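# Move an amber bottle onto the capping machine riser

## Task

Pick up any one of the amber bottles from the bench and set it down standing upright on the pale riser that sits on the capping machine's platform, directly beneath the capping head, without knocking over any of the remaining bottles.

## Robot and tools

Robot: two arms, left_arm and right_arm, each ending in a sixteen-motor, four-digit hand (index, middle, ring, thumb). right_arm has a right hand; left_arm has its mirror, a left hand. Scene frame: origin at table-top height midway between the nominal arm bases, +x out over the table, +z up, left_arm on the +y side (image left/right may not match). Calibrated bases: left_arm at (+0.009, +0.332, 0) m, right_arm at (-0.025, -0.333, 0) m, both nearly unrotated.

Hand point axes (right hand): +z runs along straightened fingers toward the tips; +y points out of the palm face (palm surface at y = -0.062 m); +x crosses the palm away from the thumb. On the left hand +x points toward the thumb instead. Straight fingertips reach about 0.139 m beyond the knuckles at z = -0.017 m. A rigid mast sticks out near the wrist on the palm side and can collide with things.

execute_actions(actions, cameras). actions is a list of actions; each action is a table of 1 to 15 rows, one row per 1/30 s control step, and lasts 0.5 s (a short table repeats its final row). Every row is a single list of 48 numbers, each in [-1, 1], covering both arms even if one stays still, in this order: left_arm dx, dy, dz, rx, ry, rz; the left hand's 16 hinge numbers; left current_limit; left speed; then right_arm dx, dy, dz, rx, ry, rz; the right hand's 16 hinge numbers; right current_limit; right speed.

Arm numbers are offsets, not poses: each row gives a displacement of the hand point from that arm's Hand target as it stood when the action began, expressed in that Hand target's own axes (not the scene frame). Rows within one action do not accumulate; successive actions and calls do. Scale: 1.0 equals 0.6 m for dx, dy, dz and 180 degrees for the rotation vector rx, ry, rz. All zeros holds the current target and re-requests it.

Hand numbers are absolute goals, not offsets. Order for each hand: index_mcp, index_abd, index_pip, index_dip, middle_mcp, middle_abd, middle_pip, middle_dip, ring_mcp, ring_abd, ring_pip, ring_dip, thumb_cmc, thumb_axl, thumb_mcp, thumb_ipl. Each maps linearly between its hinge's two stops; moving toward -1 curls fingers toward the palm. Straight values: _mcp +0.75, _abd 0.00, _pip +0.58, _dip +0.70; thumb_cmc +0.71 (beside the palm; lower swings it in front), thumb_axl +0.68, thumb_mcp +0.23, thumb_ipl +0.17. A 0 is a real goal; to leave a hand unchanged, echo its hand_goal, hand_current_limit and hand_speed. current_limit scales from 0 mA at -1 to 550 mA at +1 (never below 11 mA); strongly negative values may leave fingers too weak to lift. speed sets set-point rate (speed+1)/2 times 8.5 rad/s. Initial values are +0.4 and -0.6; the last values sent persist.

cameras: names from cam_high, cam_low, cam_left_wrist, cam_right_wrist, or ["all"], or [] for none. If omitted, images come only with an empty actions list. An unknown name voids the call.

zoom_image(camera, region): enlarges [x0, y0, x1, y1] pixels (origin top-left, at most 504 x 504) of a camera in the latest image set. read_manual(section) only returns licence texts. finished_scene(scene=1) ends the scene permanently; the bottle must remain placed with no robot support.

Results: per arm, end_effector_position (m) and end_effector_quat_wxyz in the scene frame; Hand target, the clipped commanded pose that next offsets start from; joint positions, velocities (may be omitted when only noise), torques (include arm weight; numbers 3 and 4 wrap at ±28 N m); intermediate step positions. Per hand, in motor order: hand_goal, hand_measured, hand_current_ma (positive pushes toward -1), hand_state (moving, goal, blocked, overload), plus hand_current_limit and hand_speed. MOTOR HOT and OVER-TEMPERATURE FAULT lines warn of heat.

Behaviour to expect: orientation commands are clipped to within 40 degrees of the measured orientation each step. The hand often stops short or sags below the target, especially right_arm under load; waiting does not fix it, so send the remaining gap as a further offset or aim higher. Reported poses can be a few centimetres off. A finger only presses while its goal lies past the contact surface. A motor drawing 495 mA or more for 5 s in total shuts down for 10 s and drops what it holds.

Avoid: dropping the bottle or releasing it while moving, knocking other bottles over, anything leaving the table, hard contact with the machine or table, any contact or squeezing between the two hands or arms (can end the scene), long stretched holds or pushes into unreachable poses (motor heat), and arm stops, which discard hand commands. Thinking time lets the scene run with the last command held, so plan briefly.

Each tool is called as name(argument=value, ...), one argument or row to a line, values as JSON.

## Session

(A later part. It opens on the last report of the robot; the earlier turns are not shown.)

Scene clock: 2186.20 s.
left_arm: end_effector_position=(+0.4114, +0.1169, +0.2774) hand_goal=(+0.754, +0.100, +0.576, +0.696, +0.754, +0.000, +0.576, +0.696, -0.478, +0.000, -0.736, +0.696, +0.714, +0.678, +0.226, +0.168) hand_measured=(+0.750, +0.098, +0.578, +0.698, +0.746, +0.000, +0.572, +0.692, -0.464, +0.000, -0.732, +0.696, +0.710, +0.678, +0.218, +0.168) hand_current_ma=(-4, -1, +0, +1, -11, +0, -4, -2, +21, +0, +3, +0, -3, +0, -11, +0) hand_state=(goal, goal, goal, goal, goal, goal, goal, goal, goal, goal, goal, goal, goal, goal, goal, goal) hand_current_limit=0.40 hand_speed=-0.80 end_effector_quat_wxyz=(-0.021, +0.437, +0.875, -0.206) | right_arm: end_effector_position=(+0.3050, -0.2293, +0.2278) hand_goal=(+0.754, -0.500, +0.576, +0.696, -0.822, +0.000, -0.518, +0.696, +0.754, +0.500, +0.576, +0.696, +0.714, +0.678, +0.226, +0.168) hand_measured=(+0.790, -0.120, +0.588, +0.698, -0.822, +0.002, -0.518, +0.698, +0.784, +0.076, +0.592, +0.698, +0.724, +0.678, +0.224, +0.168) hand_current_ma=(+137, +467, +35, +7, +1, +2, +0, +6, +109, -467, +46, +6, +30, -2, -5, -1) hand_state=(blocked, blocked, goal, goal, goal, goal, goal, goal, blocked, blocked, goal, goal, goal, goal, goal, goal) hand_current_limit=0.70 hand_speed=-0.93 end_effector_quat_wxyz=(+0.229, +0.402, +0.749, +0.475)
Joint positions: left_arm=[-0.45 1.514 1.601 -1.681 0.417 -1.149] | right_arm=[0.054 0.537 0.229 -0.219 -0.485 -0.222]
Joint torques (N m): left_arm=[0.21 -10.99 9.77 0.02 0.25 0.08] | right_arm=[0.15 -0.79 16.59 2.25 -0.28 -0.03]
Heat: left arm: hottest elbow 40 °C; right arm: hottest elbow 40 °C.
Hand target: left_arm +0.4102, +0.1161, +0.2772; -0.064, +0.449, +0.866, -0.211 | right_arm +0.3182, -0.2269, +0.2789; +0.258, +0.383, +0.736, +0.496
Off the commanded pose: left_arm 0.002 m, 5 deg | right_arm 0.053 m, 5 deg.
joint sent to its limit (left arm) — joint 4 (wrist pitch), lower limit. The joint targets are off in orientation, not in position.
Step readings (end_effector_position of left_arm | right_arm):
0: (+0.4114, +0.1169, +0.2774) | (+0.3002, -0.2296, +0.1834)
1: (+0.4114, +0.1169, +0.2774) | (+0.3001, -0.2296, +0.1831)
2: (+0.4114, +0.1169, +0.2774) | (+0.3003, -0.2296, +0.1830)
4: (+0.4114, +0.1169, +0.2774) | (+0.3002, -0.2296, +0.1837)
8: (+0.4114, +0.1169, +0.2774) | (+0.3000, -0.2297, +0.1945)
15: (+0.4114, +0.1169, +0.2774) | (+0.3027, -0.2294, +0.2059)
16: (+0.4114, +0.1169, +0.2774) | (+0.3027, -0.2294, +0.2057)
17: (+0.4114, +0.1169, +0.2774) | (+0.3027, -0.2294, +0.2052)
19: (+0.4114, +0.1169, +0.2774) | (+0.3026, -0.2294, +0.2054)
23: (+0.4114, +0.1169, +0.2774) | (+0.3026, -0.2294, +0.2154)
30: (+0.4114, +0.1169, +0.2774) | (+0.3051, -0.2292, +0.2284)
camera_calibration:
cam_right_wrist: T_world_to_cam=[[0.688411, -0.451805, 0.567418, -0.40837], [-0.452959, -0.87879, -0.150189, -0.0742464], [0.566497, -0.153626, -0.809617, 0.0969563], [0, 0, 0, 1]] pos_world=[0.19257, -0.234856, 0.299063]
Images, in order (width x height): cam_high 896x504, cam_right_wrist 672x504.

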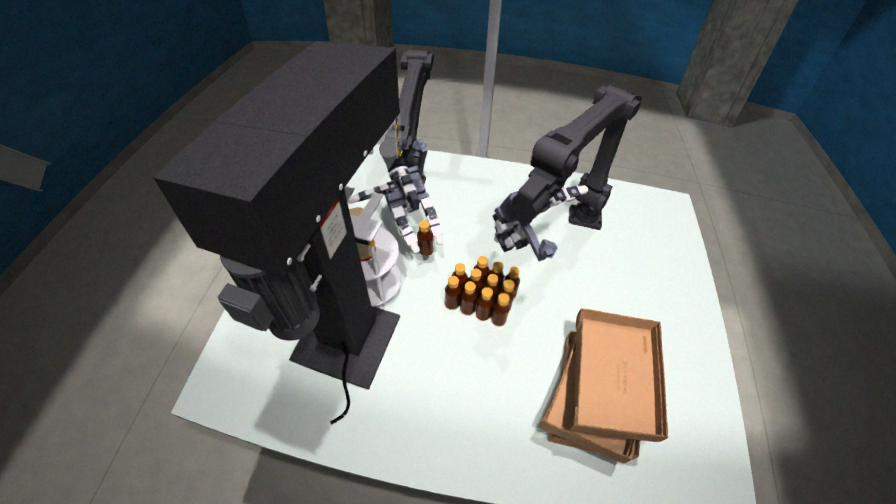

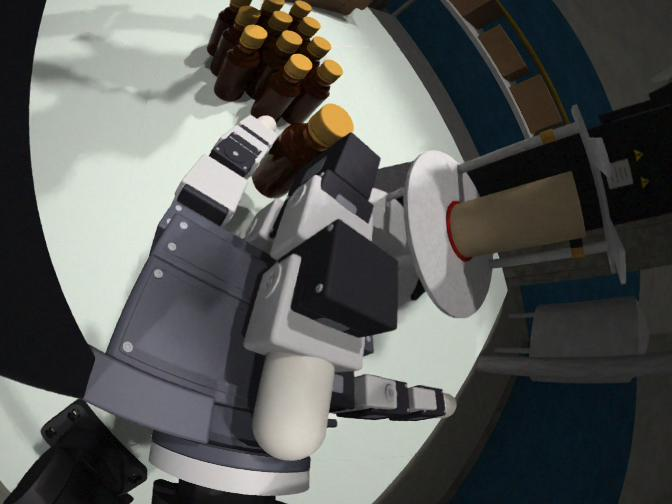

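execute_actions(
  actions=[
    [[0,0,0,0,0,0,0.754,0.1,0.576,0.696,0.754,0.0,0.576,0.696,-0.479,0,-0.737,0.696,0.714,0.678,0.226,0.168,0.4,-0.8,0,0.0386,-0.0156,-0.0222,0,0,0.754,-0.5,0.576,0.696,-0.822,0.0,-0.518,0.696,0.754,0.5,0.576,0.696,0.714,0.678,0.226,0.168,0.7,-0.93]],
    [[0,0,0,0,0,0,0.754,0.1,0.576,0.696,0.754,0.0,0.576,0.696,-0.479,0,-0.737,0.696,0.714,0.678,0.226,0.168,0.4,-0.8,0,0.0586,-0.018,0,0,0,0.754,-0.5,0.576,0.696,-0.822,0.0,-0.518,0.696,0.754,0.5,0.576,0.696,0.714,0.678,0.226,0.168,0.7,-0.93]],
    [[0,0,0,0,0,0,0.754,0.1,0.576,0.696,0.754,0.0,0.576,0.696,-0.479,0,-0.737,0.696,0.714,0.678,0.226,0.168,0.4,-0.8,0,0.0586,-0.018,0,0,0,0.754,-0.5,0.576,0.696,-0.822,0.0,-0.518,0.696,0.754,0.5,0.576,0.696,0.714,0.678,0.226,0.168,0.7,-0.93]],
  ],
  cameras=["cam_high","cam_low","cam_right_wrist"],
)

zoom_image(
  camera="cam_high",
  region=[370, 160, 470, 260],
)

zoom_image(
  camera="cam_right_wrist",
  region=[160, 40, 400, 240],
)

Scene clock: 2208.47 s.
left_arm: end_effector_position=(+0.4114, +0.1169, +0.2774) hand_goal=(+0.754, +0.100, +0.576, +0.696, +0.754, +0.000, +0.576, +0.696, -0.478, +0.000, -0.736, +0.696, +0.714, +0.678, +0.226, +0.168) hand_measured=(+0.750, +0.098, +0.578, +0.698, +0.746, +0.000, +0.572, +0.692, -0.464, +0.000, -0.732, +0.696, +0.710, +0.678, +0.218, +0.168) hand_current_ma=(-4, -1, +0, +1, -11, +0, -4, -2, +21, +0, +3, +0, -3, +0, -11, +0) hand_state=(goal, goal, goal, goal, goal, goal, goal, goal, goal, goal, goal, goal, goal, goal, goal, goal) hand_current_limit=0.40 hand_speed=-0.80 end_effector_quat_wxyz=(-0.021, +0.437, +0.875, -0.206) | right_arm: end_effector_position=(+0.3139, -0.2294, +0.3260) hand_goal=(+0.754, -0.500, +0.576, +0.696, -0.822, +0.000, -0.518, +0.696, +0.754, +0.500, +0.576, +0.696, +0.714, +0.678, +0.226, +0.168) hand_measured=(+0.794, -0.120, +0.588, +0.700, -0.822, +0.002, -0.518, +0.698, +0.786, +0.076, +0.592, +0.698, +0.724, +0.678, +0.224, +0.168) hand_current_ma=(+149, +467, +38, +8, +1, +2, +0, +6, +119, -467, +50, +7, +30, -2, -5, -1) hand_state=(blocked, blocked, goal, goal, goal, goal, goal, goal, blocked, blocked, goal, goal, goal, goal, goal, goal) hand_current_limit=0.70 hand_speed=-0.93 end_effector_quat_wxyz=(+0.249, +0.392, +0.731, +0.501)
Joint positions: left_arm=[-0.45 1.514 1.601 -1.681 0.417 -1.149] | right_arm=[0.055 0.491 0.427 -0.376 -0.495 -0.189]
Joint torques (N m): left_arm=[0.5 -11.16 9.8 -0.18 0.21 0.03] | right_arm=[0.5 -0.15 17.28 2.26 -0.21 0.03]
Heat: left arm: hottest elbow 40 °C; right arm: hottest elbow 44 °C.
Hand target: left_arm +0.4102, +0.1161, +0.2772; -0.064, +0.449, +0.866, -0.211 | right_arm +0.3191, -0.2262, +0.3776; +0.271, +0.373, +0.718, +0.522
Off the commanded pose: left_arm 0.002 m, 5 deg | right_arm 0.052 m, 4 deg.
joint sent to its limit (left arm) — joint 4 (wrist pitch), lower limit. The joint targets are off in orientation, not in position.
Step readings (end_effector_position of left_arm | right_arm):
0: (+0.4114, +0.1169, +0.2774) | (+0.3050, -0.2293, +0.2278)
1: (+0.4114, +0.1169, +0.2774) | (+0.3050, -0.2293, +0.2278)
2: (+0.4114, +0.1169, +0.2774) | (+0.3050, -0.2292, +0.2278)
4: (+0.4114, +0.1169, +0.2774) | (+0.3049, -0.2290, +0.2282)
8: (+0.4114, +0.1169, +0.2774) | (+0.3045, -0.2292, +0.2312)
15: (+0.4114, +0.1169, +0.2774) | (+0.3051, -0.2298, +0.2360)
16: (+0.4114, +0.1169, +0.2774) | (+0.3052, -0.2299, +0.2365)
17: (+0.4114, +0.1169, +0.2774) | (+0.3053, -0.2299, +0.2380)
19: (+0.4114, +0.1169, +0.2774) | (+0.3057, -0.2301, +0.2442)
23: (+0.4114, +0.1169, +0.2774) | (+0.3068, -0.2301, +0.2711)
30: (+0.4114, +0.1169, +0.2774) | (+0.3092, -0.2299, +0.2950)
31: (+0.4114, +0.1169, +0.2774) | (+0.3094, -0.2299, +0.2947)
32: (+0.4114, +0.1169, +0.2774) | (+0.3094, -0.2299, +0.2942)
34: (+0.4114, +0.1169, +0.2774) | (+0.3098, -0.2300, +0.2945)
38: (+0.4114, +0.1169, +0.2774) | (+0.3114, -0.2299, +0.3080)
45: (+0.4114, +0.1169, +0.2774) | (+0.3129, -0.2298, +0.3275)
camera_calibration:
cam_right_wrist: T_world_to_cam=[[0.646419, -0.475779, 0.59647, -0.472127], [-0.444755, -0.870175, -0.212103, -0.0360105], [0.619948, -0.128176, -0.774103, 0.148934], [0, 0, 0, 1]] pos_world=[0.196845, -0.236874, 0.389262]
Images, in order (width x height): cam_high 896x504, cam_low 896x504, cam_right_wrist 672x504.

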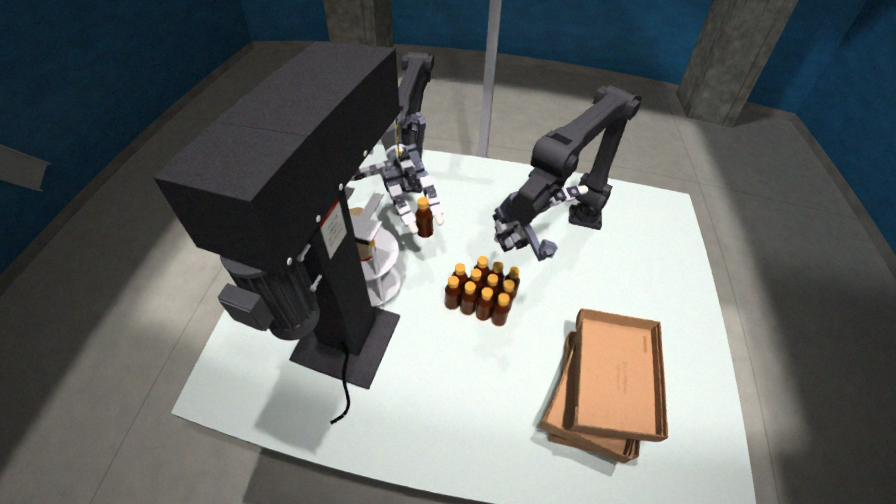

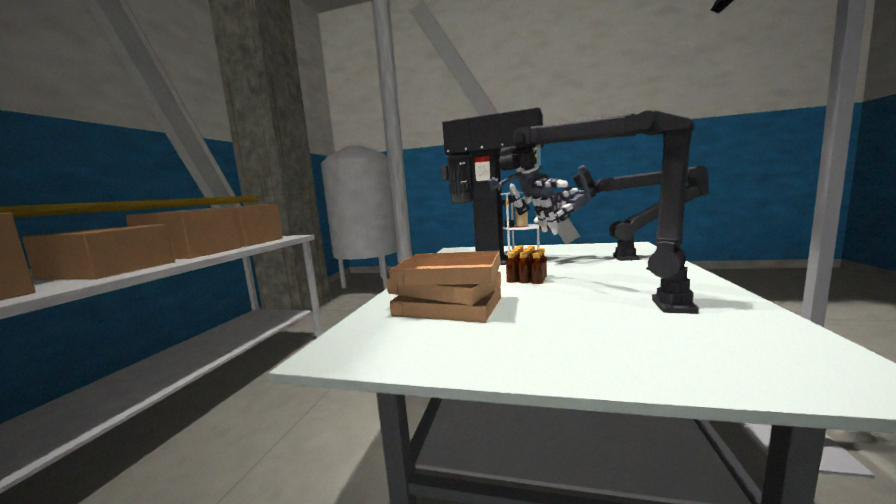

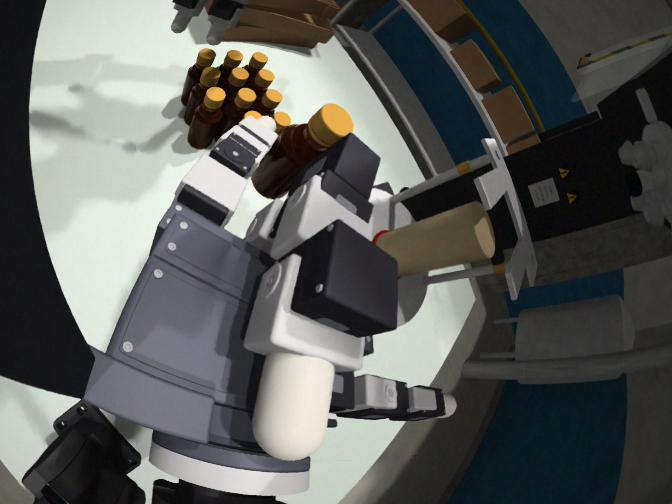

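Scaled by 5.040 from the camera's 896x504 image, which has a finer 1280x720 frame.

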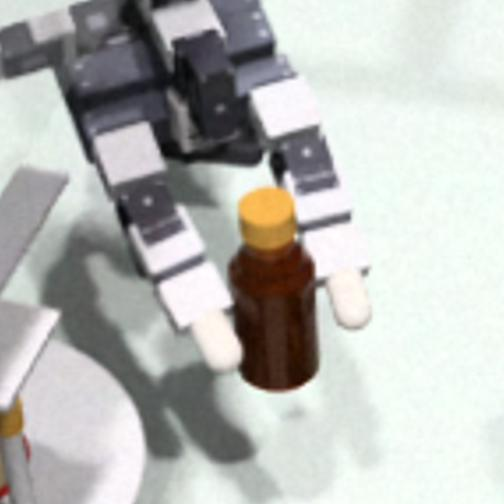

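Scaled by 2.100 from the camera's 672x504 image, which has a finer 960x720 frame.

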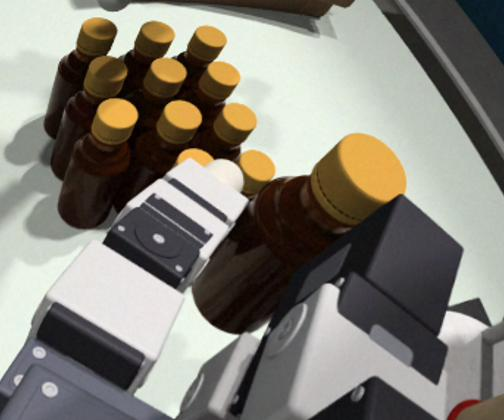

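zoom_image(
  camera="cam_right_wrist",
  region=[370, 80, 672, 320],
)

zoom_image(
  camera="cam_low",
  region=[430, 90, 630, 270],
)

Scaled by 1.669 from the camera's 672x504 image, which has a finer 960x720 frame.

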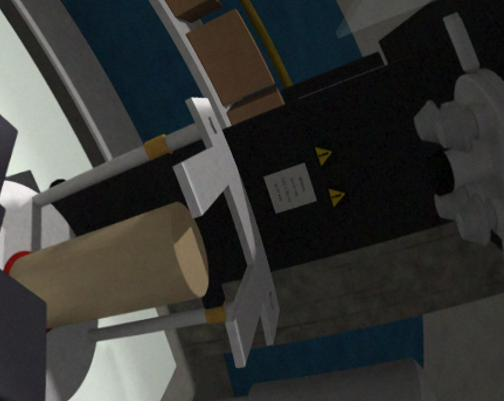

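Scaled by 2.520 from the camera's 896x504 image, which has a finer 1280x720 frame.

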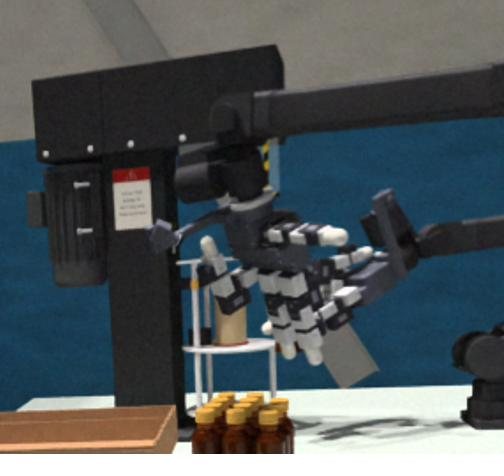

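execute_actions(
  actions=[
    [[0,0,0,0,0,0,0.754,0.1,0.576,0.696,0.754,0.0,0.576,0.696,-0.479,0,-0.737,0.696,0.714,0.678,0.226,0.168,0.4,-0.8,0,0.0793,-0.0258,0,0,-0.0139,0.754,-0.5,0.576,0.696,-0.822,0.0,-0.518,0.696,0.754,0.5,0.576,0.696,0.714,0.678,0.226,0.168,0.7,-0.93]],
    [[0,0,0,0,0,0,0.754,0.1,0.576,0.696,0.754,0.0,0.576,0.696,-0.479,0,-0.737,0.696,0.714,0.678,0.226,0.168,0.4,-0.8,-0.0035,0.0792,-0.0258,0,0,0,0.754,-0.5,0.576,0.696,-0.822,0.0,-0.518,0.696,0.754,0.5,0.576,0.696,0.714,0.678,0.226,0.168,0.7,-0.93]],
  ],
  cameras=["cam_high","cam_right_wrist"],
)

zoom_image(
  camera="cam_high",
  region=[350, 140, 470, 260],
)

Scene clock: 2247.30 s.
left_arm: end_effector_position=(+0.4114, +0.1169, +0.2774) hand_goal=(+0.754, +0.100, +0.576, +0.696, +0.754, +0.000, +0.576, +0.696, -0.478, +0.000, -0.736, +0.696, +0.714, +0.678, +0.226, +0.168) hand_measured=(+0.750, +0.098, +0.578, +0.698, +0.746, +0.000, +0.572, +0.692, -0.464, +0.000, -0.732, +0.696, +0.710, +0.678, +0.218, +0.168) hand_current_ma=(-4, -1, +0, +1, -11, +0, -4, -2, +21, +0, +3, +0, -3, +0, -11, +0) hand_state=(goal, goal, goal, goal, goal, goal, goal, goal, goal, goal, goal, goal, goal, goal, goal, goal) hand_current_limit=0.40 hand_speed=-0.80 end_effector_quat_wxyz=(-0.021, +0.437, +0.875, -0.206) | right_arm: end_effector_position=(+0.3228, -0.2262, +0.4266) hand_goal=(+0.754, -0.500, +0.576, +0.696, -0.822, +0.000, -0.518, +0.696, +0.754, +0.500, +0.576, +0.696, +0.714, +0.678, +0.226, +0.168) hand_measured=(+0.796, -0.120, +0.590, +0.700, -0.822, +0.002, -0.518, +0.698, +0.788, +0.076, +0.594, +0.700, +0.724, +0.678, +0.224, +0.168) hand_current_ma=(+161, +467, +42, +10, +1, +2, +0, +6, +126, -467, +54, +8, +30, -2, -5, -1) hand_state=(blocked, blocked, goal, goal, goal, goal, goal, goal, blocked, blocked, goal, goal, goal, goal, goal, goal) hand_current_limit=0.70 hand_speed=-0.93 end_effector_quat_wxyz=(+0.250, +0.382, +0.736, +0.499)
Joint positions: left_arm=[-0.45 1.514 1.601 -1.681 0.417 -1.149] | right_arm=[0.052 0.55 0.706 -0.601 -0.506 -0.213]
Joint torques (N m): left_arm=[0.56 -10.58 9.83 -0.16 0.26 0.09] | right_arm=[-0.38 -0.85 16.83 2.33 -0.33 -0.22]
Heat: left arm: hottest elbow 40 °C; right arm: hottest elbow 46 °C.
Hand target: left_arm +0.4102, +0.1161, +0.2772; -0.064, +0.449, +0.866, -0.211 | right_arm +0.3192, -0.2263, +0.4775; +0.282, +0.357, +0.726, +0.515
Off the commanded pose: left_arm 0.002 m, 5 deg | right_arm 0.051 m, 5 deg.
joint sent to its limit (left arm) — joint 4 (wrist pitch), lower limit. The joint targets are off in orientation, not in position.
Step readings (end_effector_position of left_arm | right_arm):
0: (+0.4114, +0.1169, +0.2774) | (+0.3139, -0.2294, +0.3260)
1: (+0.4114, +0.1169, +0.2774) | (+0.3139, -0.2294, +0.3260)
2: (+0.4114, +0.1169, +0.2774) | (+0.3139, -0.2294, +0.3266)
4: (+0.4114, +0.1169, +0.2774) | (+0.3138, -0.2293, +0.3305)
8: (+0.4114, +0.1169, +0.2774) | (+0.3134, -0.2280, +0.3560)
15: (+0.4114, +0.1169, +0.2774) | (+0.3140, -0.2272, +0.3837)
16: (+0.4114, +0.1169, +0.2774) | (+0.3148, -0.2271, +0.3835)
17: (+0.4114, +0.1169, +0.2774) | (+0.3156, -0.2270, +0.3827)
19: (+0.4114, +0.1169, +0.2774) | (+0.3170, -0.2269, +0.3836)
23: (+0.4114, +0.1169, +0.2774) | (+0.3170, -0.2269, +0.4048)
30: (+0.4114, +0.1169, +0.2774) | (+0.3164, -0.2267, +0.4349)
camera_calibration:
cam_right_wrist: T_world_to_cam=[[0.649435, -0.456875, 0.607865, -0.537989], [-0.429046, -0.880145, -0.203136, -0.0190414], [0.627817, -0.128879, -0.767617, 0.216179], [0, 0, 0, 1]] pos_world=[0.205498, -0.234692, 0.489099]
Images, in order (width x height): cam_high 896x504, cam_right_wrist 672x504.

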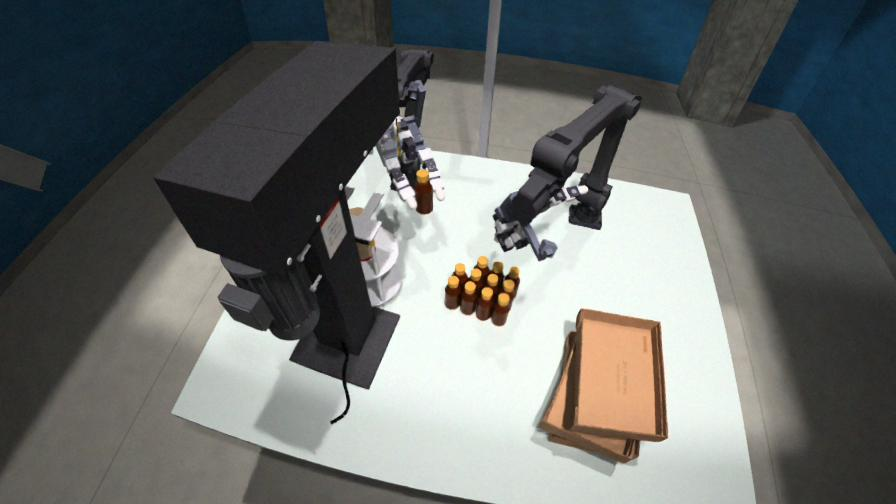

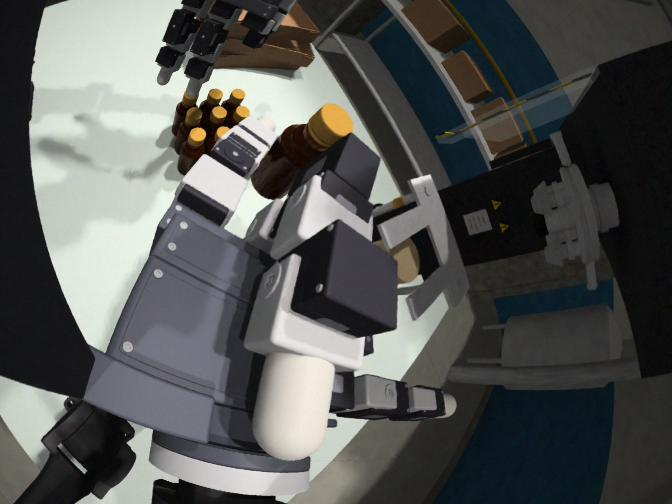

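Scaled by 4.200 from the camera's 896x504 image, which has a finer 1280x720 frame.

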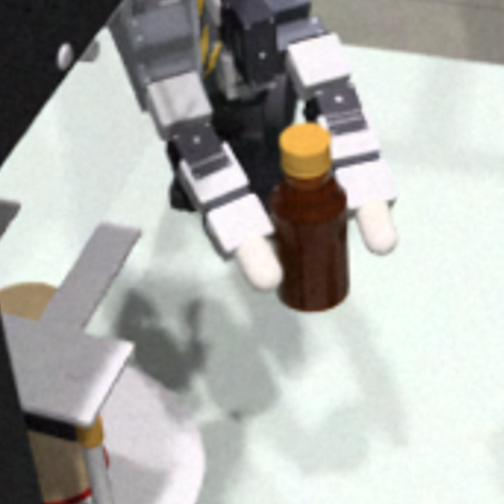

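execute_actions(
  actions=[
    [[0,0,0,0,0,0,0.754,0.1,0.576,0.696,0.754,0.0,0.576,0.696,-0.479,0,-0.737,0.696,0.714,0.678,0.226,0.168,0.4,-0.8,0.0175,0.0543,-0.0776,0,0,-0.0083,0.754,-0.5,0.576,0.696,-0.822,0.0,-0.518,0.696,0.754,0.5,0.576,0.696,0.714,0.678,0.226,0.168,0.7,-0.93]],
    [[0,0,0,0,0,0,0.754,0.1,0.576,0.696,0.754,0.0,0.576,0.696,-0.479,0,-0.737,0.696,0.714,0.678,0.226,0.168,0.4,-0.8,-0.0375,0.0294,-0.0793,0.0011,-0.0158,0.0052,0.754,-0.5,0.576,0.696,-0.822,0.0,-0.518,0.696,0.754,0.5,0.576,0.696,0.714,0.678,0.226,0.168,0.7,-0.93]],
  ],
  cameras=["cam_high","cam_right_wrist"],
)

Scene clock: 2296.43 s.
left_arm: end_effector_position=(+0.4114, +0.1169, +0.2774) hand_goal=(+0.754, +0.100, +0.576, +0.696, +0.754, +0.000, +0.576, +0.696, -0.478, +0.000, -0.736, +0.696, +0.714, +0.678, +0.226, +0.168) hand_measured=(+0.750, +0.098, +0.578, +0.698, +0.746, +0.000, +0.572, +0.692, -0.464, +0.000, -0.732, +0.696, +0.710, +0.678, +0.218, +0.168) hand_current_ma=(-4, -1, +0, +1, -11, +0, -4, -2, +21, +0, +3, +0, -3, +0, -11, +0) hand_state=(goal, goal, goal, goal, goal, goal, goal, goal, goal, goal, goal, goal, goal, goal, goal, goal) hand_current_limit=0.40 hand_speed=-0.80 end_effector_quat_wxyz=(-0.021, +0.437, +0.875, -0.206) | right_arm: end_effector_position=(+0.2741, -0.2781, +0.5113) hand_goal=(+0.754, -0.500, +0.576, +0.696, -0.822, +0.000, -0.518, +0.696, +0.754, +0.500, +0.576, +0.696, +0.714, +0.678, +0.226, +0.168) hand_measured=(+0.796, -0.120, +0.590, +0.700, -0.822, +0.002, -0.518, +0.698, +0.788, +0.078, +0.594, +0.700, +0.724, +0.678, +0.224, +0.168) hand_current_ma=(+161, +468, +42, +10, +0, +2, +0, +6, +126, -467, +54, +8, +30, -2, -5, -1) hand_state=(blocked, blocked, goal, goal, goal, goal, goal, goal, blocked, blocked, goal, goal, goal, goal, goal, goal) hand_current_limit=0.70 hand_speed=-0.93 end_effector_quat_wxyz=(+0.272, +0.393, +0.725, +0.496)
Joint positions: left_arm=[-0.45 1.514 1.601 -1.681 0.417 -1.149] | right_arm=[-0.258 0.486 0.926 -0.947 -0.738 -0.362]
Joint torques (N m): left_arm=[0.56 -10.7 9.74 -0.1 0.25 0.08] | right_arm=[-0.5 1.08 15.9 2.02 -0.62 -0.22]
Heat: left arm: hottest elbow 40 °C; right arm: hottest elbow 52 °C.
Hand target: left_arm +0.4102, +0.1161, +0.2772; -0.064, +0.449, +0.866, -0.211 | right_arm +0.2642, -0.2762, +0.5554; +0.302, +0.367, +0.721, +0.504
Off the commanded pose: left_arm 0.002 m, 5 deg | right_arm 0.045 m, 5 deg.
joint sent to its limit (left arm) — joint 4 (wrist pitch), lower limit. The joint targets are off in orientation, not in position.
Step readings (end_effector_position of left_arm | right_arm):
0: (+0.4114, +0.1169, +0.2774) | (+0.3228, -0.2262, +0.4266)
1: (+0.4114, +0.1169, +0.2774) | (+0.3228, -0.2262, +0.4264)
2: (+0.4114, +0.1169, +0.2774) | (+0.3220, -0.2264, +0.4265)
4: (+0.4114, +0.1169, +0.2774) | (+0.3187, -0.2276, +0.4269)
8: (+0.4114, +0.1169, +0.2774) | (+0.3051, -0.2318, +0.4452)
15: (+0.4114, +0.1169, +0.2774) | (+0.2920, -0.2349, +0.4772)
16: (+0.4114, +0.1169, +0.2774) | (+0.2916, -0.2352, +0.4781)
17: (+0.4114, +0.1169, +0.2774) | (+0.2906, -0.2364, +0.4784)
19: (+0.4114, +0.1169, +0.2774) | (+0.2888, -0.2437, +0.4790)
23: (+0.4114, +0.1169, +0.2774) | (+0.2853, -0.2672, +0.4909)
30: (+0.4114, +0.1169, +0.2774) | (+0.2763, -0.2769, +0.5111)
camera_calibration:
cam_right_wrist: T_world_to_cam=[[0.61085, -0.485555, 0.625379, -0.587879], [-0.466442, -0.858945, -0.211294, -0.0481121], [0.639762, -0.162634, -0.751169, 0.283974], [0, 0, 0, 1]] pos_world=[0.154989, -0.280589, 0.570794]
Images, in order (width x height): cam_high 896x504, cam_right_wrist 672x504.

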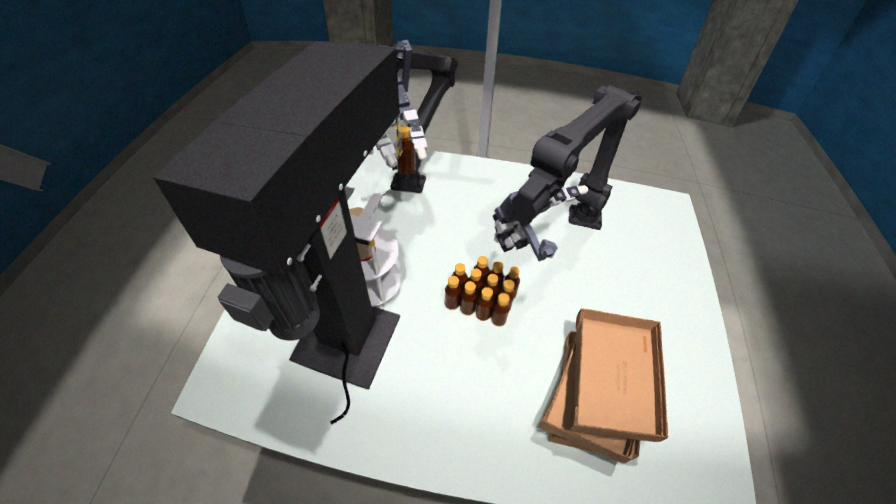

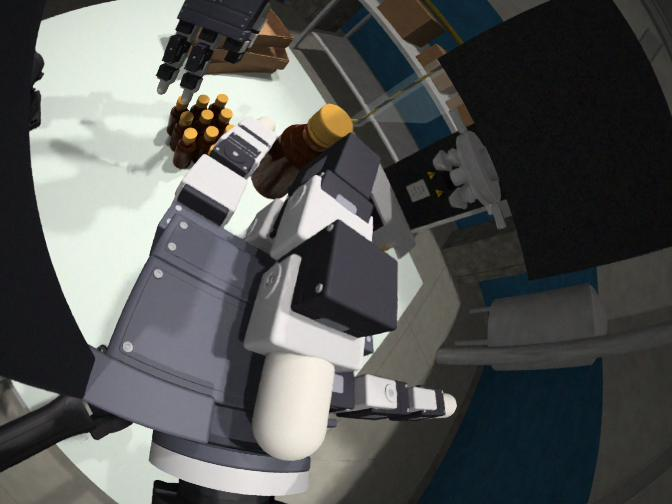

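execute_actions(
  actions=[
    [[0,0,0,0,0,0,0.754,0.1,0.576,0.696,0.754,0.0,0.576,0.696,-0.479,0,-0.737,0.696,0.714,0.678,0.226,0.168,0.4,-0.8,-0.0577,-0.0357,-0.0542,0.0015,-0.021,0.0069,0.754,-0.5,0.576,0.696,-0.822,0.0,-0.518,0.696,0.754,0.5,0.576,0.696,0.714,0.678,0.226,0.168,0.7,-0.93]],
    [[0,0,0,0,0,0,0.754,0.1,0.576,0.696,0.754,0.0,0.576,0.696,-0.479,0,-0.737,0.696,0.714,0.678,0.226,0.168,0.4,-0.8,-0.0619,-0.0171,-0.0392,0.0015,-0.021,0.0069,0.754,-0.5,0.576,0.696,-0.822,0.0,-0.518,0.696,0.754,0.5,0.576,0.696,0.714,0.678,0.226,0.168,0.7,-0.93]],
  ],
  cameras=["cam_high","cam_right_wrist"],
)

zoom_image(
  camera="cam_high",
  region=[330, 100, 450, 220],
)

zoom_image(
  camera="cam_right_wrist",
  region=[240, 80, 520, 280],
)

Scene clock: 2303.27 s.
left_arm: end_effector_position=(+0.4114, +0.1169, +0.2774) hand_goal=(+0.754, +0.100, +0.576, +0.696, +0.754, +0.000, +0.576, +0.696, -0.478, +0.000, -0.736, +0.696, +0.714, +0.678, +0.226, +0.168) hand_measured=(+0.750, +0.098, +0.578, +0.698, +0.746, +0.000, +0.572, +0.692, -0.464, +0.000, -0.732, +0.696, +0.710, +0.678, +0.218, +0.168) hand_current_ma=(-4, -1, +0, +1, -11, +0, -4, -2, +21, +0, +3, +0, -3, +0, -11, +0) hand_state=(goal, goal, goal, goal, goal, goal, goal, goal, goal, goal, goal, goal, goal, goal, goal, goal) hand_current_limit=0.40 hand_speed=-0.80 end_effector_quat_wxyz=(-0.021, +0.437, +0.875, -0.206) | right_arm: end_effector_position=(+0.2547, -0.3774, +0.5103) hand_goal=(+0.754, -0.500, +0.576, +0.696, -0.822, +0.000, -0.518, +0.696, +0.754, +0.500, +0.576, +0.696, +0.714, +0.678, +0.226, +0.168) hand_measured=(+0.796, -0.120, +0.590, +0.700, -0.822, +0.002, -0.518, +0.698, +0.788, +0.078, +0.594, +0.700, +0.724, +0.678, +0.224, +0.168) hand_current_ma=(+161, +468, +42, +10, -1, +2, +0, +6, +126, -467, +54, +8, +30, -2, -5, -1) hand_state=(blocked, blocked, goal, goal, goal, goal, goal, goal, blocked, blocked, goal, goal, goal, goal, goal, goal) hand_current_limit=0.70 hand_speed=-0.93 end_effector_quat_wxyz=(+0.311, +0.443, +0.686, +0.487)
Joint positions: left_arm=[-0.45 1.514 1.601 -1.681 0.417 -1.149] | right_arm=[-0.842 0.571 0.976 -1.24 -1.105 -0.775]
Joint torques (N m): left_arm=[0.38 -10.52 9.68 -0.12 0.23 0.07] | right_arm=[-0.44 0.67 15.21 1.18 -1.22 -0.21]
Heat: left arm: hottest elbow 40 °C; right arm: hottest elbow 51 °C.
Hand target: left_arm +0.4102, +0.1161, +0.2772; -0.064, +0.449, +0.866, -0.211 | right_arm +0.2482, -0.3712, +0.5474; +0.336, +0.416, +0.694, +0.482
Off the commanded pose: left_arm 0.002 m, 5 deg | right_arm 0.038 m, 4 deg.
joint sent to its limit (left arm) — joint 4 (wrist pitch), lower limit. The joint targets are off in orientation, not in position.
Step readings (end_effector_position of left_arm | right_arm):
0: (+0.4114, +0.1169, +0.2774) | (+0.2741, -0.2780, +0.5114)
1: (+0.4114, +0.1169, +0.2774) | (+0.2739, -0.2780, +0.5114)
2: (+0.4114, +0.1169, +0.2774) | (+0.2729, -0.2788, +0.5118)
4: (+0.4114, +0.1169, +0.2774) | (+0.2707, -0.2883, +0.5120)
8: (+0.4114, +0.1169, +0.2774) | (+0.2687, -0.3210, +0.5106)
15: (+0.4114, +0.1169, +0.2774) | (+0.2614, -0.3313, +0.5085)
16: (+0.4114, +0.1169, +0.2774) | (+0.2610, -0.3317, +0.5081)
17: (+0.4114, +0.1169, +0.2774) | (+0.2604, -0.3332, +0.5084)
19: (+0.4114, +0.1169, +0.2774) | (+0.2584, -0.3425, +0.5097)
23: (+0.4114, +0.1169, +0.2774) | (+0.2569, -0.3707, +0.5106)
30: (+0.4114, +0.1169, +0.2774) | (+0.2573, -0.3812, +0.5080)
camera_calibration:
cam_right_wrist: T_world_to_cam=[[0.519326, -0.581238, 0.626469, -0.636889], [-0.58161, -0.777497, -0.239222, -0.0683217], [0.626123, -0.240127, -0.741828, 0.248979], [0, 0, 0, 1]] pos_world=[0.135125, -0.363517, 0.567347]
Images, in order (width x height): cam_high 896x504, cam_right_wrist 672x504.

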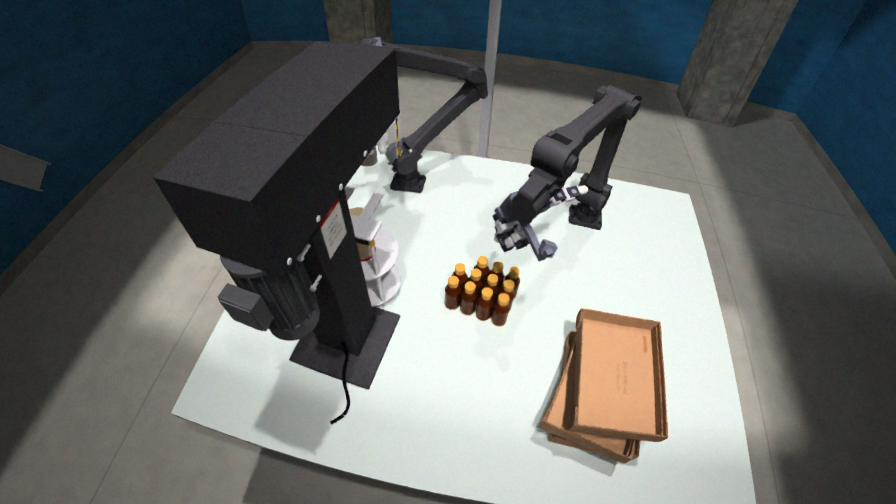

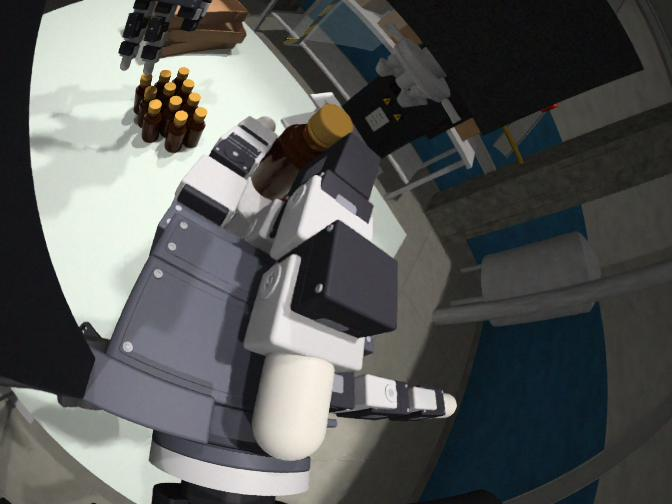

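Scaled by 4.200 from the camera's 896x504 image, which has a finer 1280x720 frame.

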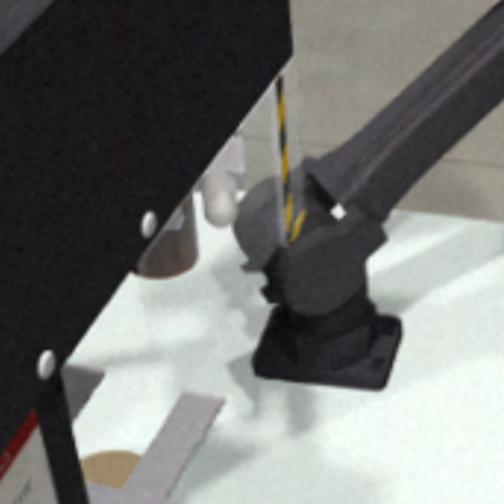

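Scaled by 1.800 from the camera's 672x504 image, which has a finer 960x720 frame.

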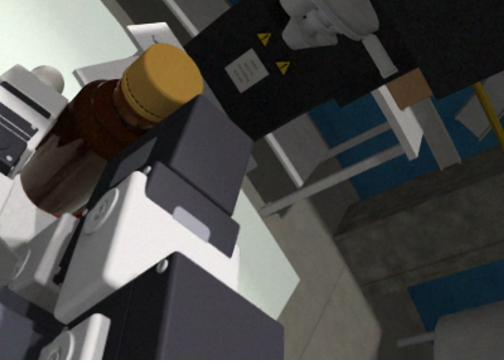

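zoom_image(
  camera="cam_high",
  region=[335, 175, 415, 315],
)

Scaled by 3.600 from the camera's 896x504 image, which has a finer 1280x720 frame.

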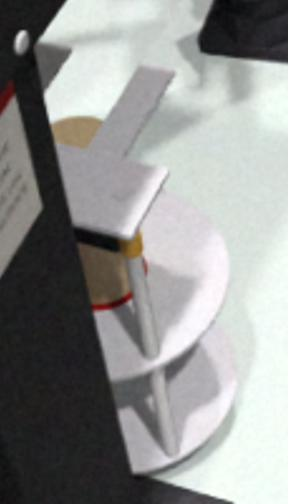

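execute_actions(
  actions=[],
  cameras=["cam_low","cam_left_wrist","cam_right_wrist"],
)

zoom_image(
  camera="cam_right_wrist",
  region=[270, 70, 390, 160],
)

zoom_image(
  camera="cam_low",
  region=[450, 120, 570, 260],
)

Scene clock: 2387.37 s.
left_arm: end_effector_position=(+0.4114, +0.1169, +0.2774) hand_goal=(+0.754, +0.100, +0.576, +0.696, +0.754, +0.000, +0.576, +0.696, -0.478, +0.000, -0.736, +0.696, +0.714, +0.678, +0.226, +0.168) hand_measured=(+0.750, +0.098, +0.578, +0.698, +0.746, +0.000, +0.572, +0.692, -0.464, +0.000, -0.732, +0.696, +0.710, +0.678, +0.218, +0.168) hand_current_ma=(-4, -1, +0, +1, -11, +0, -4, -2, +21, +0, +3, +0, -3, +0, -11, +0) hand_state=(goal, goal, goal, goal, goal, goal, goal, goal, goal, goal, goal, goal, goal, goal, goal, goal) hand_current_limit=0.40 hand_speed=-0.80 end_effector_quat_wxyz=(-0.021, +0.437, +0.875, -0.206) | right_arm: end_effector_position=(+0.2547, -0.3773, +0.5103) hand_goal=(+0.754, -0.500, +0.576, +0.696, -0.822, +0.000, -0.518, +0.696, +0.754, +0.500, +0.576, +0.696, +0.714, +0.678, +0.226, +0.168) hand_measured=(+0.796, -0.120, +0.590, +0.700, -0.822, +0.002, -0.518, +0.698, +0.788, +0.078, +0.594, +0.700, +0.724, +0.678, +0.224, +0.168) hand_current_ma=(+161, +468, +42, +10, -1, +2, +0, +6, +126, -467, +54, +8, +30, -2, -5, -1) hand_state=(blocked, blocked, goal, goal, goal, goal, goal, goal, blocked, blocked, goal, goal, goal, goal, goal, goal) hand_current_limit=0.70 hand_speed=-0.93 end_effector_quat_wxyz=(+0.311, +0.443, +0.686, +0.486)
Joint positions: left_arm=[-0.45 1.514 1.601 -1.681 0.417 -1.149] | right_arm=[-0.842 0.571 0.976 -1.24 -1.105 -0.775]
Joint velocities: within noise
Joint torques (N m): left_arm=[0.56 -11.28 9.7 -0.21 0.28 0.07] | right_arm=[-0.56 0.79 15.24 1.16 -1.21 -0.22]
Heat: left arm: hottest elbow 40 °C; right arm: hottest elbow 48 °C.
Hand target: left_arm +0.4102, +0.1161, +0.2772; -0.064, +0.449, +0.866, -0.211 | right_arm +0.2482, -0.3712, +0.5474; +0.336, +0.416, +0.694, +0.482
Off the commanded pose: left_arm 0.002 m, 5 deg | right_arm 0.038 m, 4 deg.
camera_calibration:
cam_left_wrist: T_world_to_cam=[[0.0169783, -0.936331, 0.350707, -0.0295624], [-0.509427, 0.293715, 0.808836, -0.0974317], [-0.860346, -0.192392, -0.472006, 0.633025], [0, 0, 0, 1]] pos_world=[0.495488, 0.122726, 0.387965]
cam_right_wrist: T_world_to_cam=[[0.519321, -0.580944, 0.626745, -0.636941], [-0.581464, -0.777665, -0.239034, -0.0685091], [0.626263, -0.240294, -0.741656, 0.248801], [0, 0, 0, 1]] pos_world=[0.135126, -0.363519, 0.567348]
Images, in order (width x height): cam_low 896x504, cam_left_wrist 672x504, cam_right_wrist 672x504.

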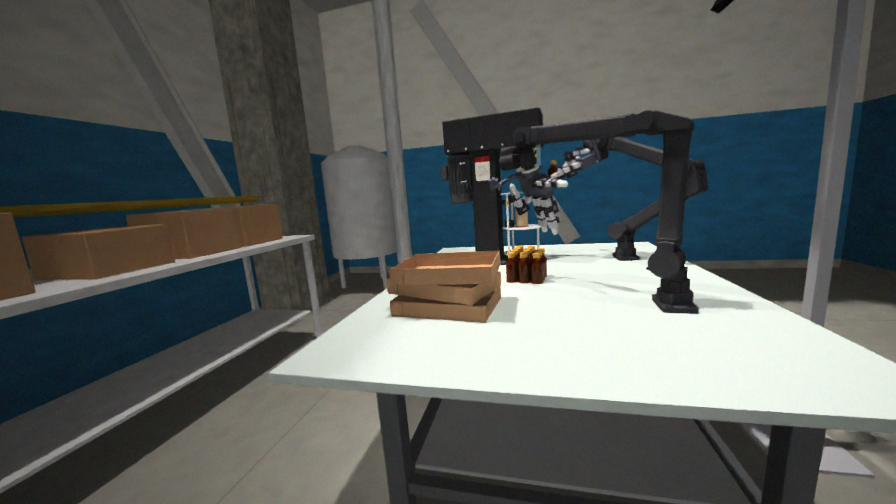

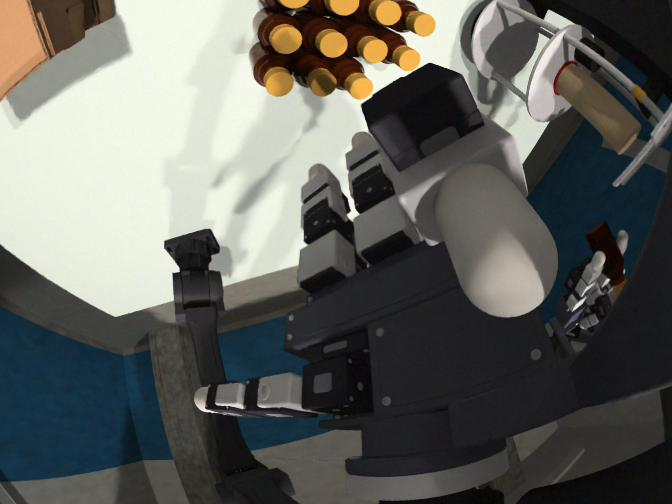

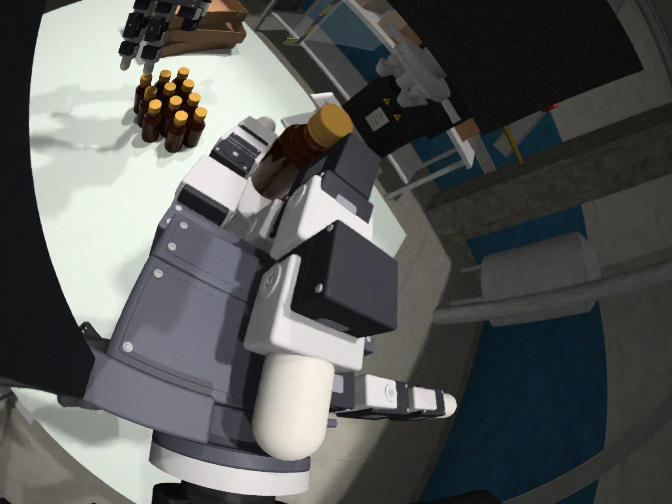

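Scaled by 4.200 from the camera's 672x504 image, which has a finer 960x720 frame.

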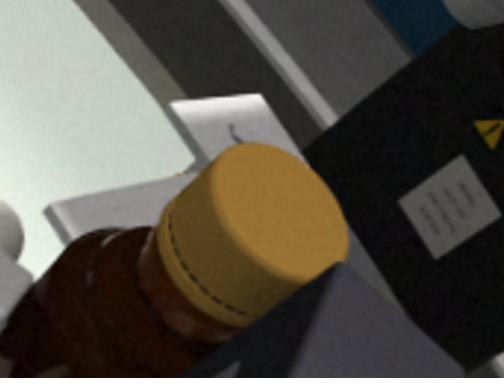

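Scaled by 3.600 from the camera's 896x504 image, which has a finer 1280x720 frame.

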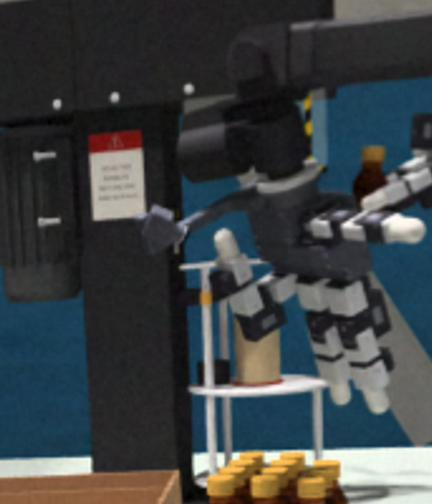

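zoom_image(
  camera="cam_left_wrist",
  region=[520, 30, 672, 300],
)

Scaled by 1.867 from the camera's 672x504 image, which has a finer 960x720 frame.

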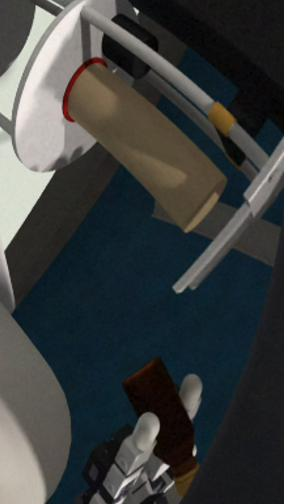

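execute_actions(
  actions=[
    [[0,0,0,0,0,0,0.754,0.1,0.576,0.696,0.754,0.0,0.576,0.696,-0.479,0,-0.737,0.696,0.714,0.678,0.226,0.168,0.4,-0.8,-0.0267,-0.0219,0.0893,0,0,0,0.754,-0.5,0.576,0.696,-0.822,0.0,-0.518,0.696,0.754,0.5,0.576,0.696,0.714,0.678,0.226,0.168,0.7,-0.93]],
  ],
  cameras=["cam_high","cam_low","cam_left_wrist","cam_right_wrist"],
)

zoom_image(
  camera="cam_left_wrist",
  region=[520, 30, 672, 300],
)

zoom_image(
  camera="cam_high",
  region=[330, 130, 410, 230],
)

zoom_image(
  camera="cam_right_wrist",
  region=[240, 60, 460, 220],
)

Scene clock: 2418.47 s.
left_arm: end_effector_position=(+0.4114, +0.1169, +0.2774) hand_goal=(+0.754, +0.100, +0.576, +0.696, +0.754, +0.000, +0.576, +0.696, -0.478, +0.000, -0.736, +0.696, +0.714, +0.678, +0.226, +0.168) hand_measured=(+0.750, +0.098, +0.578, +0.698, +0.746, +0.000, +0.572, +0.692, -0.464, +0.000, -0.732, +0.696, +0.710, +0.678, +0.218, +0.168) hand_current_ma=(-4, -1, +0, +1, -11, +0, -4, -2, +21, +0, +3, +0, -3, +0, -11, +0) hand_state=(goal, goal, goal, goal, goal, goal, goal, goal, goal, goal, goal, goal, goal, goal, goal, goal) hand_current_limit=0.40 hand_speed=-0.80 end_effector_quat_wxyz=(-0.021, +0.437, +0.875, -0.206) | right_arm: end_effector_position=(+0.3033, -0.3737, +0.5012) hand_goal=(+0.754, -0.500, +0.576, +0.696, -0.822, +0.000, -0.518, +0.696, +0.754, +0.500, +0.576, +0.696, +0.714, +0.678, +0.226, +0.168) hand_measured=(+0.796, -0.120, +0.590, +0.700, -0.822, +0.002, -0.518, +0.698, +0.788, +0.078, +0.594, +0.700, +0.724, +0.678, +0.224, +0.168) hand_current_ma=(+161, +467, +42, +10, -2, +2, +0, +6, +127, -467, +54, +8, +30, -2, -5, -1) hand_state=(blocked, blocked, goal, goal, goal, goal, goal, goal, blocked, blocked, goal, goal, goal, goal, goal, goal) hand_current_limit=0.70 hand_speed=-0.93 end_effector_quat_wxyz=(+0.312, +0.434, +0.697, +0.478)
Joint positions: left_arm=[-0.45 1.514 1.601 -1.681 0.417 -1.149] | right_arm=[-0.638 0.628 0.942 -0.955 -0.947 -0.565]
Joint torques (N m): left_arm=[0.62 -11.11 9.72 -0.27 0.24 0.05] | right_arm=[0.5 -2.26 10.39 3.41 -0.68 0.06]
Heat: left arm: hottest elbow 40 °C; right arm: hottest elbow 47 °C.
Hand target: left_arm +0.4102, +0.1161, +0.2772; -0.064, +0.449, +0.866, -0.211 | right_arm +0.2981, -0.3673, +0.5194; +0.336, +0.416, +0.694, +0.482
Off the commanded pose: left_arm 0.002 m, 5 deg | right_arm 0.020 m, 4 deg.
joint sent to its limit (left arm) — joint 4 (wrist pitch), lower limit. The joint targets are off in orientation, not in position.
Step readings (end_effector_position of left_arm | right_arm):
0: (+0.4114, +0.1169, +0.2774) | (+0.2547, -0.3773, +0.5103)
1: (+0.4114, +0.1169, +0.2774) | (+0.2548, -0.3774, +0.5101)
2: (+0.4114, +0.1169, +0.2774) | (+0.2562, -0.3775, +0.5090)
4: (+0.4114, +0.1169, +0.2774) | (+0.2640, -0.3753, +0.5075)
8: (+0.4114, +0.1169, +0.2774) | (+0.2844, -0.3669, +0.5076)
15: (+0.4114, +0.1169, +0.2774) | (+0.2993, -0.3698, +0.5027)
camera_calibration:
cam_left_wrist: T_world_to_cam=[[0.0169783, -0.936331, 0.350707, -0.0295624], [-0.509427, 0.293715, 0.808836, -0.0974317], [-0.860346, -0.192392, -0.472006, 0.633025], [0, 0, 0, 1]] pos_world=[0.495488, 0.122726, 0.387965]
cam_right_wrist: T_world_to_cam=[[0.531885, -0.555287, 0.639339, -0.654911], [-0.570873, -0.792763, -0.213615, -0.0612064], [0.625462, -0.251363, -0.738657, 0.207175], [0, 0, 0, 1]] pos_world=[0.183816, -0.360109, 0.558667]

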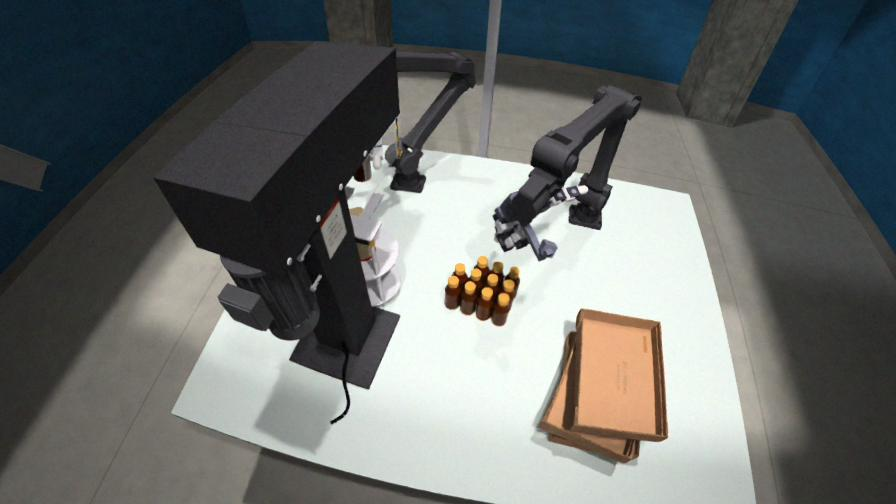

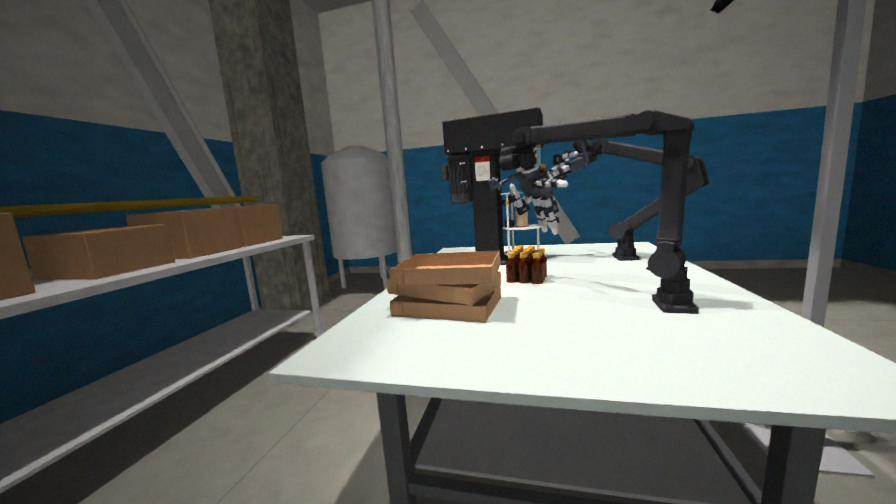

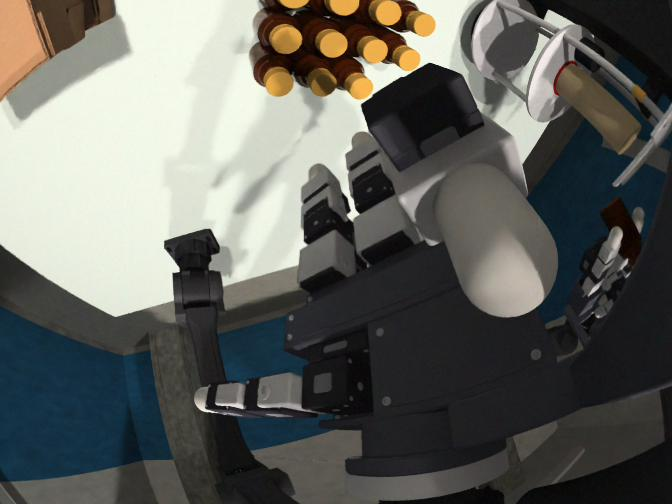

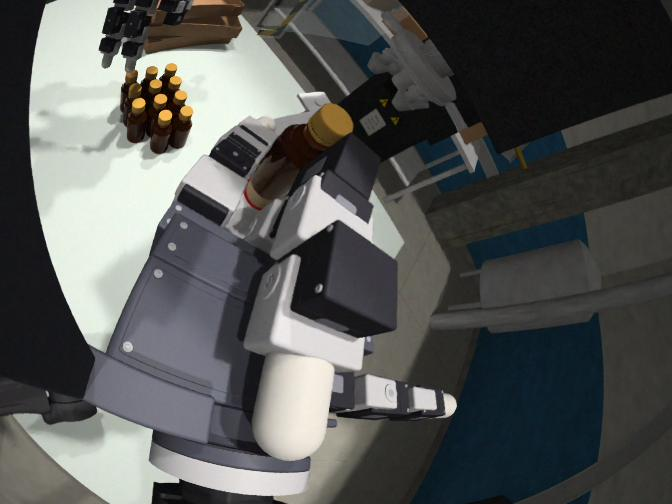

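Scaled by 1.867 from the camera's 672x504 image, which has a finer 960x720 frame.

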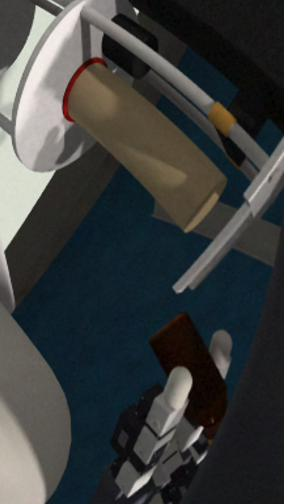

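Scaled by 5.040 from the camera's 896x504 image, which has a finer 1280x720 frame.

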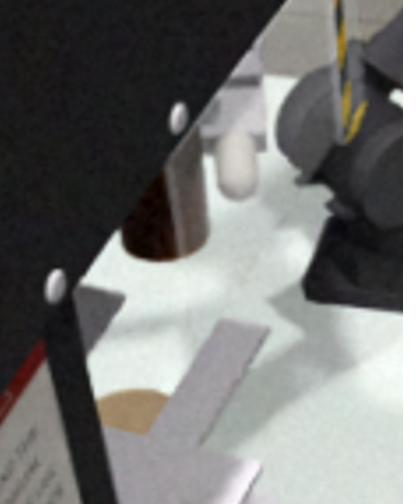

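Scaled by 2.291 from the camera's 672x504 image, which has a finer 960x720 frame.

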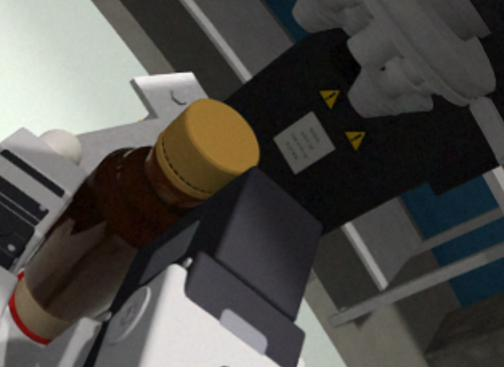

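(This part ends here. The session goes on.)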